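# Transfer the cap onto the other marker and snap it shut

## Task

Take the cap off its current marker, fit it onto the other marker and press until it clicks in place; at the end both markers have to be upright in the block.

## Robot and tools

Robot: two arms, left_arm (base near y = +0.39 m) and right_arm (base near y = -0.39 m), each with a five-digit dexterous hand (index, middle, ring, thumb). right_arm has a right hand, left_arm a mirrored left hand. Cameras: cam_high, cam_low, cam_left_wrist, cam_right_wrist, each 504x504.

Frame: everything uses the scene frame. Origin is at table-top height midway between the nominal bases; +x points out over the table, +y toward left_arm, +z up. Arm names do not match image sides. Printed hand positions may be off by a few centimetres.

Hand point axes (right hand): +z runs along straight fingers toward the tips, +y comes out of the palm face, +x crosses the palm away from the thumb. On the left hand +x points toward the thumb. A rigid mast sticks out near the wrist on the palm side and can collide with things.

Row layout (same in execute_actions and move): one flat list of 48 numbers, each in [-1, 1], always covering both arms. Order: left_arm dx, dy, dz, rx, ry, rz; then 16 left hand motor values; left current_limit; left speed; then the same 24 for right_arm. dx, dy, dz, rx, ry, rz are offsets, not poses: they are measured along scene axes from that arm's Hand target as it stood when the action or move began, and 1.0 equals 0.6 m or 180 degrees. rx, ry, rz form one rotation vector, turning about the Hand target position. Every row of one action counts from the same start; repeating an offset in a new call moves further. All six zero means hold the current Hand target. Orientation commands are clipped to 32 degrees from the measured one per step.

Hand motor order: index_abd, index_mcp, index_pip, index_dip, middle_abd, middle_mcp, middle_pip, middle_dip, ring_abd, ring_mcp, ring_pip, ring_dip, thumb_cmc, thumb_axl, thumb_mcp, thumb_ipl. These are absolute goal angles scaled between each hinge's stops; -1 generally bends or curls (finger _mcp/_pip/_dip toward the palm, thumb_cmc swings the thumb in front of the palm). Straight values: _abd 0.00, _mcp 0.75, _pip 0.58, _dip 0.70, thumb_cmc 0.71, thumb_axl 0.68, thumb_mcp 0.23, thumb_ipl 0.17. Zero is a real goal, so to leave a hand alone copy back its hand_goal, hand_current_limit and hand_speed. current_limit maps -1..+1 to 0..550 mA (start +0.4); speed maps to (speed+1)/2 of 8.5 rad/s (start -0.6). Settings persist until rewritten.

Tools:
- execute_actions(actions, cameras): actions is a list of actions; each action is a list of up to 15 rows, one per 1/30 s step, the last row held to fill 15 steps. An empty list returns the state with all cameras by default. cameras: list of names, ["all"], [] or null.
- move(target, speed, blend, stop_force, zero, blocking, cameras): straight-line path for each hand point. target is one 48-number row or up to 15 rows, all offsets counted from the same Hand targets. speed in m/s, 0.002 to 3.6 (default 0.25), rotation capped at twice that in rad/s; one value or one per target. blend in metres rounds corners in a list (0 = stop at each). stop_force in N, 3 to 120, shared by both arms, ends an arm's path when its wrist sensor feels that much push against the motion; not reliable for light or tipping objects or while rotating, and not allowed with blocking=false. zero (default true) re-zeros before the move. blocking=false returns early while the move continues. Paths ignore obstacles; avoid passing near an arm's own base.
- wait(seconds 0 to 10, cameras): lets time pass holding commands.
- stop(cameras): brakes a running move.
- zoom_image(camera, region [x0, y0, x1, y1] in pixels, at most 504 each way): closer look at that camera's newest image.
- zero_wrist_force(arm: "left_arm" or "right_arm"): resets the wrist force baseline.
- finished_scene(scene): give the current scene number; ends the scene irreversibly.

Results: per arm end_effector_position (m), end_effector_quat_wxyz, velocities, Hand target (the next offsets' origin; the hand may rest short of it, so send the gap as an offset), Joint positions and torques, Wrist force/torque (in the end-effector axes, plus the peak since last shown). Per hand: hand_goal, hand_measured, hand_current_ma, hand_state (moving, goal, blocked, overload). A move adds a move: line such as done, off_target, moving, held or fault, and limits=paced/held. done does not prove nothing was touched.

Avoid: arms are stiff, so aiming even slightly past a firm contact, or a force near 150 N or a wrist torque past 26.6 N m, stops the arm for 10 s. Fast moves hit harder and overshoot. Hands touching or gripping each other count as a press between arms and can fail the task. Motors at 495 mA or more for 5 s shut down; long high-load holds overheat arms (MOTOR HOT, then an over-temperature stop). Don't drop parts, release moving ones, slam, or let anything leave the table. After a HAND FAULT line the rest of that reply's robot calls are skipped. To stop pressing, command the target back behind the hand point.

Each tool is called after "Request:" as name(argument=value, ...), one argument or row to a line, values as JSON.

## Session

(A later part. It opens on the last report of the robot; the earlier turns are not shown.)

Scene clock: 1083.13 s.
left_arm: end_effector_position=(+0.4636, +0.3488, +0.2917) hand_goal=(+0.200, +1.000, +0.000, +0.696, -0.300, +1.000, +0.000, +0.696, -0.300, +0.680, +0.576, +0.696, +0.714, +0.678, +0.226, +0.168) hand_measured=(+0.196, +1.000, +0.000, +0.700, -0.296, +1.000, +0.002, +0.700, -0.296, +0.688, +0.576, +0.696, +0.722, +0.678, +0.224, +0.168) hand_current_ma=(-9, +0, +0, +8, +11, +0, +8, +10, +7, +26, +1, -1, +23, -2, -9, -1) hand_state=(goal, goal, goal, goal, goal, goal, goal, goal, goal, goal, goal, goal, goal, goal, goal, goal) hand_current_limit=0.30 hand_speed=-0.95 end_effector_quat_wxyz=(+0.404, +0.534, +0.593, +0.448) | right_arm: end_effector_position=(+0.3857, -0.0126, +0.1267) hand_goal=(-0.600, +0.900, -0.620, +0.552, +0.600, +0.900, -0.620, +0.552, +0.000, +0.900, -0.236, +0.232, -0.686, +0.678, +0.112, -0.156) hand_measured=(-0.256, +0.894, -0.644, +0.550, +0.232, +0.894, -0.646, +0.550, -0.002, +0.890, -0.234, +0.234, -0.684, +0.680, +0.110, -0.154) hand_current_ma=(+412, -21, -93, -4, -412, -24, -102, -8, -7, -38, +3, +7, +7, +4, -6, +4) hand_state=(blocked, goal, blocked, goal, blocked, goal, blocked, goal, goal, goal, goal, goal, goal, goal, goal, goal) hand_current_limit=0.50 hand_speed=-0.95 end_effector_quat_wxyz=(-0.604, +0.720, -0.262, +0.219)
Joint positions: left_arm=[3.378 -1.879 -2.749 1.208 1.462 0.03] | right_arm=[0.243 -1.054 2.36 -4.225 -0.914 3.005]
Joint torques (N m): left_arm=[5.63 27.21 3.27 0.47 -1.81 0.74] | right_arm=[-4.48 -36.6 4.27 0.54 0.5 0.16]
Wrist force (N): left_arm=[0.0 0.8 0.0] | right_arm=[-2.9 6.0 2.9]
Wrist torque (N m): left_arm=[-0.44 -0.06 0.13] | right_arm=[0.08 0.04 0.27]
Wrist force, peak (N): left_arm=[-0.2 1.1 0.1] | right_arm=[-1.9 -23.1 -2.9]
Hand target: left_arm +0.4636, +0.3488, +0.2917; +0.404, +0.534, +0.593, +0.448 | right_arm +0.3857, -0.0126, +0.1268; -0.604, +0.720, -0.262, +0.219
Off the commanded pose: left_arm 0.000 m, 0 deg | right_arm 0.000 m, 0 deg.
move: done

Force is near neutral (+1.5 N). Release the grip slowly.

Request:
execute_actions(
  actions=[
    [[0,0,0,0,0,0,0.2,1.0,0.0,0.696,-0.3,1.0,0.0,0.696,-0.3,0.68,0.576,0.696,0.714,0.678,0.226,0.168,0.3,-0.95,0,0,0,0,0,0,0.2,0.9,-0.62,0.551,-0.2,0.9,-0.62,0.551,0,0.9,-0.236,0.232,-0.686,0.677,0.112,-0.157,0.3,-0.95]],
  ],
)

Request:
wait(
  seconds=1.5,
  cameras=["cam_high","cam_low","cam_right_wrist"],
)

Request:
zoom_image(
  camera="cam_right_wrist",
  region=[220, 0, 420, 200],
)

Request:
zoom_image(
  camera="cam_low",
  region=[90, 240, 170, 310],
)

Scene clock: 1086.87 s.
left_arm: end_effector_position=(+0.4636, +0.3488, +0.2917) hand_goal=(+0.200, +1.000, +0.000, +0.696, -0.300, +1.000, +0.000, +0.696, -0.300, +0.680, +0.576, +0.696, +0.714, +0.678, +0.226, +0.168) hand_measured=(+0.196, +1.000, +0.000, +0.700, -0.296, +1.000, +0.002, +0.700, -0.296, +0.688, +0.576, +0.696, +0.722, +0.678, +0.224, +0.168) hand_current_ma=(-9, +0, +0, +8, +11, +0, +8, +10, +7, +26, +1, -1, +23, -2, -9, -1) hand_state=(goal, goal, goal, goal, goal, goal, goal, goal, goal, goal, goal, goal, goal, goal, goal, goal) hand_current_limit=0.30 hand_speed=-0.95 end_effector_quat_wxyz=(+0.404, +0.534, +0.593, +0.448) | right_arm: end_effector_position=(+0.3857, -0.0126, +0.1268) hand_goal=(+0.200, +0.900, -0.620, +0.552, -0.200, +0.900, -0.620, +0.552, +0.000, +0.900, -0.236, +0.232, -0.686, +0.678, +0.112, -0.156) hand_measured=(+0.196, +0.894, -0.624, +0.550, -0.196, +0.892, -0.624, +0.550, -0.002, +0.890, -0.234, +0.234, -0.684, +0.680, +0.110, -0.154) hand_current_ma=(-9, -24, -14, -4, +9, -28, -13, -8, -7, -38, +3, +7, +7, +4, -6, +4) hand_state=(goal, goal, goal, goal, goal, goal, goal, goal, goal, goal, goal, goal, goal, goal, goal, goal) hand_current_limit=0.30 hand_speed=-0.95 end_effector_quat_wxyz=(-0.604, +0.720, -0.262, +0.219)
Joint positions: left_arm=[3.378 -1.879 -2.749 1.208 1.462 0.03] | right_arm=[0.243 -1.054 2.36 -4.225 -0.914 3.005]
Joint torques (N m): left_arm=[4.13 26.94 4.28 0.68 -1.78 0.69] | right_arm=[-5.39 -35.56 3.9 0.29 0.42 -1.49]
Wrist force (N): left_arm=[-0.2 1.0 -0.1] | right_arm=[-2.8 6.0 2.8]
Wrist torque (N m): left_arm=[-0.40 -0.04 0.10] | right_arm=[0.10 0.04 0.27]
Wrist force, peak (N): left_arm=[-0.2 1.1 0.1] | right_arm=[-3.0 6.3 3.0]
Hand target: left_arm +0.4636, +0.3488, +0.2917; +0.404, +0.534, +0.593, +0.448 | right_arm +0.3857, -0.0126, +0.1268; -0.604, +0.720, -0.262, +0.219
Off the commanded pose: left_arm 0.000 m, 0 deg | right_arm 0.000 m, 0 deg.

Scene clock: 1088.37 s.
left_arm: end_effector_position=(+0.4636, +0.3488, +0.2917) hand_goal=(+0.200, +1.000, +0.000, +0.696, -0.300, +1.000, +0.000, +0.696, -0.300, +0.680, +0.576, +0.696, +0.714, +0.678, +0.226, +0.168) hand_measured=(+0.196, +1.000, +0.000, +0.700, -0.296, +1.000, +0.002, +0.700, -0.296, +0.688, +0.576, +0.696, +0.722, +0.678, +0.224, +0.168) hand_current_ma=(-9, +0, +0, +8, +11, +0, +8, +10, +7, +26, +1, -1, +23, -2, -9, -1) hand_state=(goal, goal, goal, goal, goal, goal, goal, goal, goal, goal, goal, goal, goal, goal, goal, goal) hand_current_limit=0.30 hand_speed=-0.95 end_effector_quat_wxyz=(+0.404, +0.534, +0.593, +0.448) | right_arm: end_effector_position=(+0.3857, -0.0126, +0.1268) hand_goal=(+0.200, +0.900, -0.620, +0.552, -0.200, +0.900, -0.620, +0.552, +0.000, +0.900, -0.236, +0.232, -0.686, +0.678, +0.112, -0.156) hand_measured=(+0.196, +0.894, -0.624, +0.550, -0.196, +0.892, -0.624, +0.550, -0.002, +0.890, -0.234, +0.234, -0.684, +0.680, +0.110, -0.154) hand_current_ma=(-9, -24, -14, -4, +9, -28, -13, -8, -7, -38, +3, +7, +7, +4, -6, +4) hand_state=(goal, goal, goal, goal, goal, goal, goal, goal, goal, goal, goal, goal, goal, goal, goal, goal) hand_current_limit=0.30 hand_speed=-0.95 end_effector_quat_wxyz=(-0.604, +0.720, -0.262, +0.219)
Joint positions: left_arm=[3.378 -1.879 -2.749 1.208 1.462 0.03] | right_arm=[0.243 -1.054 2.36 -4.225 -0.914 3.005]
Joint torques (N m): left_arm=[4.51 27.49 4.05 0.38 -1.9 0.62] | right_arm=[-5 -34.48 3.32 0.15 0.3 -1.33]
Wrist force (N): left_arm=[-0.1 1.0 0.0] | right_arm=[-3.3 6.0 2.8]
Wrist torque (N m): left_arm=[-0.40 -0.06 0.11] | right_arm=[0.09 0.10 0.23]
Wrist force, peak (N): left_arm=[0.0 1.0 0.0] | right_arm=[-3.0 6.3 3.0]
Hand target: left_arm +0.4636, +0.3488, +0.2917; +0.404, +0.534, +0.593, +0.448 | right_arm +0.3857, -0.0126, +0.1268; -0.604, +0.720, -0.262, +0.219
Off the commanded pose: left_arm 0.000 m, 0 deg | right_arm 0.000 m, 0 deg.
wait: 1.50 s; at rest by 0.17 s
Images, in order (width x height): cam_high 504x504, cam_low 504x504, cam_right_wrist 504x504.

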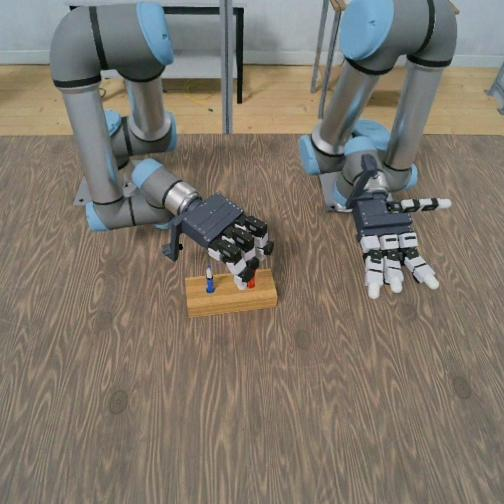

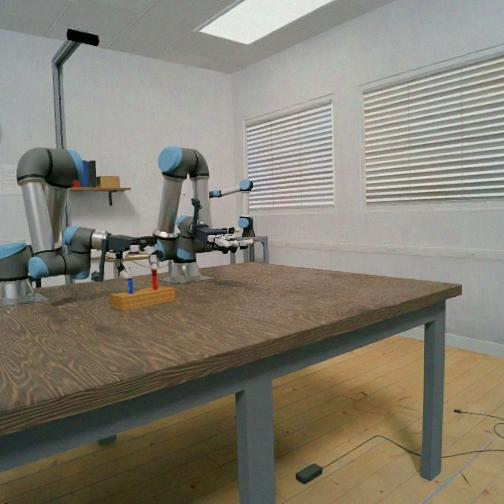

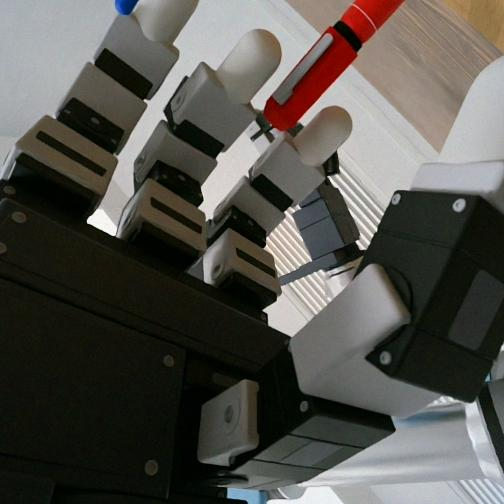

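Scaled by 2.520.

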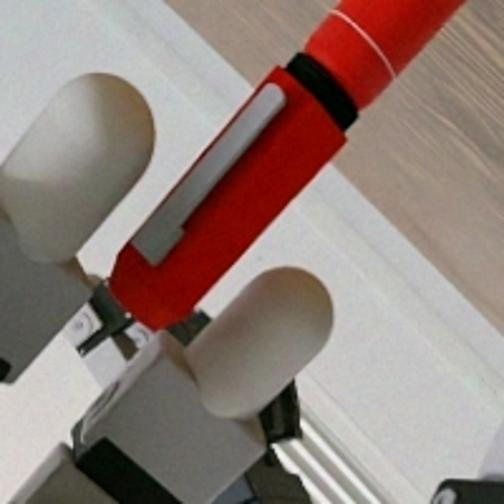

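Scaled by 6.300.

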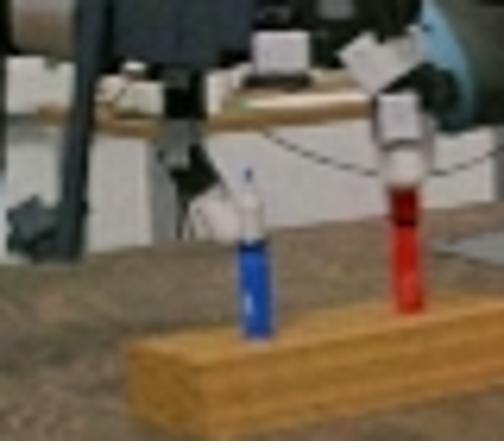

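Request:
move(
  target=[
    [0,0,0,0,0,0,0.2,1.0,0.0,0.696,-0.3,1.0,0.0,0.696,-0.3,0.68,0.576,0.696,0.714,0.678,0.226,0.168,0.3,-0.95,0.0,0.0,0.05,0,0,0,0.2,0.9,-0.62,0.551,-0.2,0.9,-0.62,0.551,0,0.9,-0.236,0.232,-0.686,0.677,0.112,-0.157,0.3,-0.95],
    [0,0,0,0,0,0,0.2,1.0,0.0,0.696,-0.3,1.0,0.0,0.696,-0.3,0.68,0.576,0.696,0.714,0.678,0.226,0.168,0.3,-0.95,0.0,0.0,0.16,0,0,0,0.2,0.9,-0.62,0.551,-0.2,0.9,-0.62,0.551,0,0.9,-0.236,0.232,-0.686,0.677,0.112,-0.157,0.3,-0.95],
  ],
  speed=[0.03,0.08],
  blend=[0.01,0],
  cameras=["cam_high","cam_low","cam_right_wrist"],
)

Request:
zoom_image(
  camera="cam_low",
  region=[90, 240, 170, 310],
)

Request:
zoom_image(
  camera="cam_high",
  region=[180, 230, 300, 320],
)

Scene clock: 1091.97 s.
left_arm: end_effector_position=(+0.4636, +0.3488, +0.2917) hand_goal=(+0.200, +1.000, +0.000, +0.696, -0.300, +1.000, +0.000, +0.696, -0.300, +0.680, +0.576, +0.696, +0.714, +0.678, +0.226, +0.168) hand_measured=(+0.196, +1.000, +0.000, +0.700, -0.296, +1.000, +0.002, +0.700, -0.296, +0.688, +0.576, +0.696, +0.722, +0.678, +0.224, +0.168) hand_current_ma=(-9, +0, +0, +8, +11, +0, +8, +10, +7, +26, +1, -1, +23, -2, -9, -1) hand_state=(goal, goal, goal, goal, goal, goal, goal, goal, goal, goal, goal, goal, goal, goal, goal, goal) hand_current_limit=0.30 hand_speed=-0.95 end_effector_quat_wxyz=(+0.404, +0.534, +0.593, +0.448) | right_arm: end_effector_position=(+0.3857, -0.0126, +0.2227) hand_goal=(+0.200, +0.900, -0.620, +0.552, -0.200, +0.900, -0.620, +0.552, +0.000, +0.900, -0.236, +0.232, -0.686, +0.678, +0.112, -0.156) hand_measured=(+0.196, +0.894, -0.624, +0.550, -0.196, +0.892, -0.624, +0.550, -0.002, +0.890, -0.234, +0.234, -0.684, +0.680, +0.110, -0.154) hand_current_ma=(-9, -24, -14, -4, +9, -28, -13, -8, -7, -38, +3, +7, +7, +4, -6, +4) hand_state=(goal, goal, goal, goal, goal, goal, goal, goal, goal, goal, goal, goal, goal, goal, goal, goal) hand_current_limit=0.30 hand_speed=-0.95 end_effector_quat_wxyz=(-0.604, +0.720, -0.262, +0.219)
Joint positions: left_arm=[3.378 -1.879 -2.749 1.208 1.462 0.03] | right_arm=[0.243 -1.342 2.329 -3.905 -0.914 3.005]
Joint torques (N m): left_arm=[4.63 27.75 3.56 0.57 -1.93 0.64] | right_arm=[-9.3 -31.39 -24.08 0.42 -0.1 -1.37]
Wrist force (N): left_arm=[-0.2 0.8 0.1] | right_arm=[-2.5 6.2 2.7]
Wrist torque (N m): left_arm=[-0.43 -0.03 0.10] | right_arm=[0.16 -0.04 0.25]
Wrist force, peak (N): left_arm=[-0.2 1.2 0.0] | right_arm=[-3.0 6.4 2.8]
Hand target: left_arm +0.4636, +0.3488, +0.2917; +0.404, +0.534, +0.593, +0.448 | right_arm +0.3857, -0.0126, +0.2228; -0.604, +0.720, -0.262, +0.219
Off the commanded pose: left_arm 0.000 m, 0 deg | right_arm 0.000 m, 0 deg.
move: done
Images, in order (width x height): cam_high 504x504, cam_low 504x504, cam_right_wrist 504x504.

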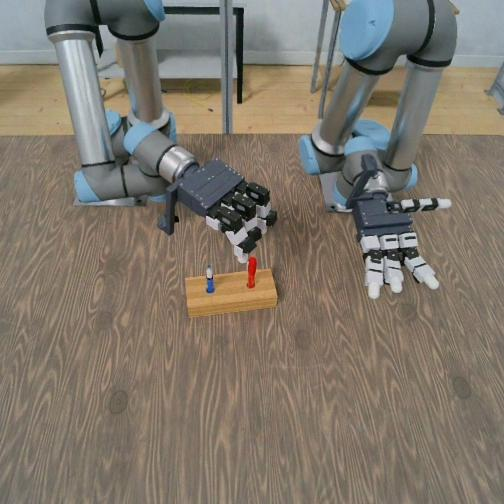

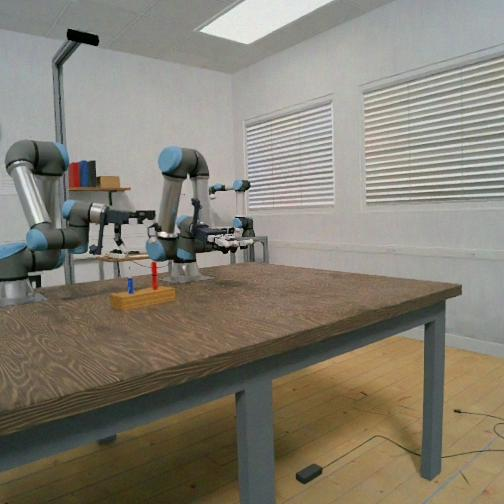

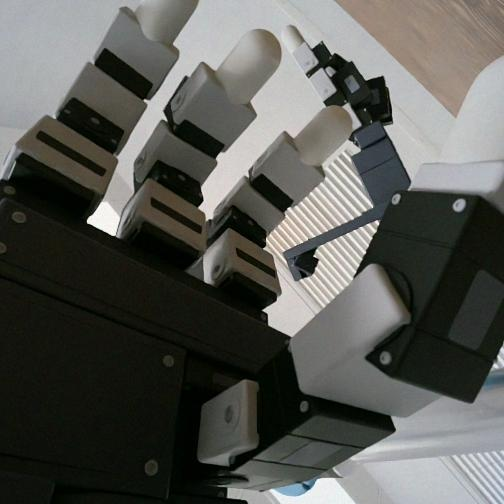

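Scaled by 6.300.

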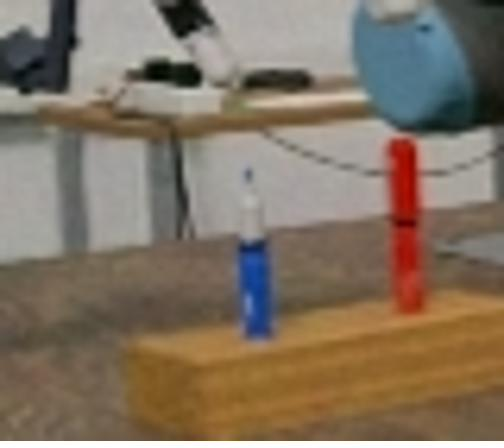

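Scaled by 4.200.

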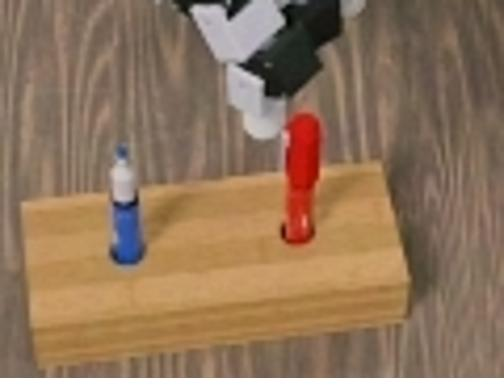

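Request:
zoom_image(
  camera="cam_low",
  region=[135, 255, 175, 295],
)

Request:
zoom_image(
  camera="cam_high",
  region=[230, 250, 270, 290],
)

Scaled by 12.600.

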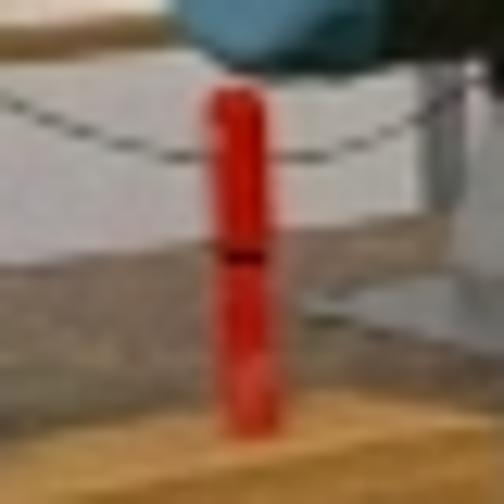

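Scaled by 12.600.

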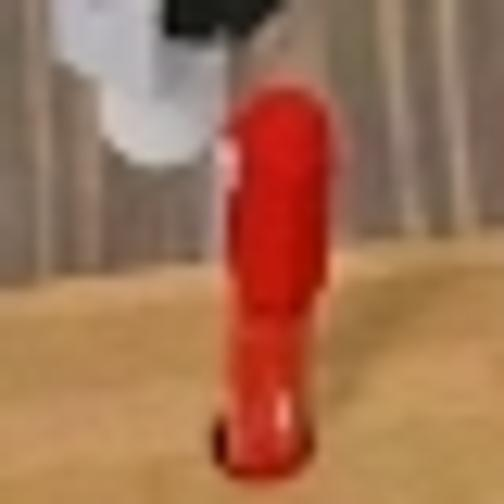

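Request:
finished_scene(
  scene=2,
)

The scene is finished: the task was done.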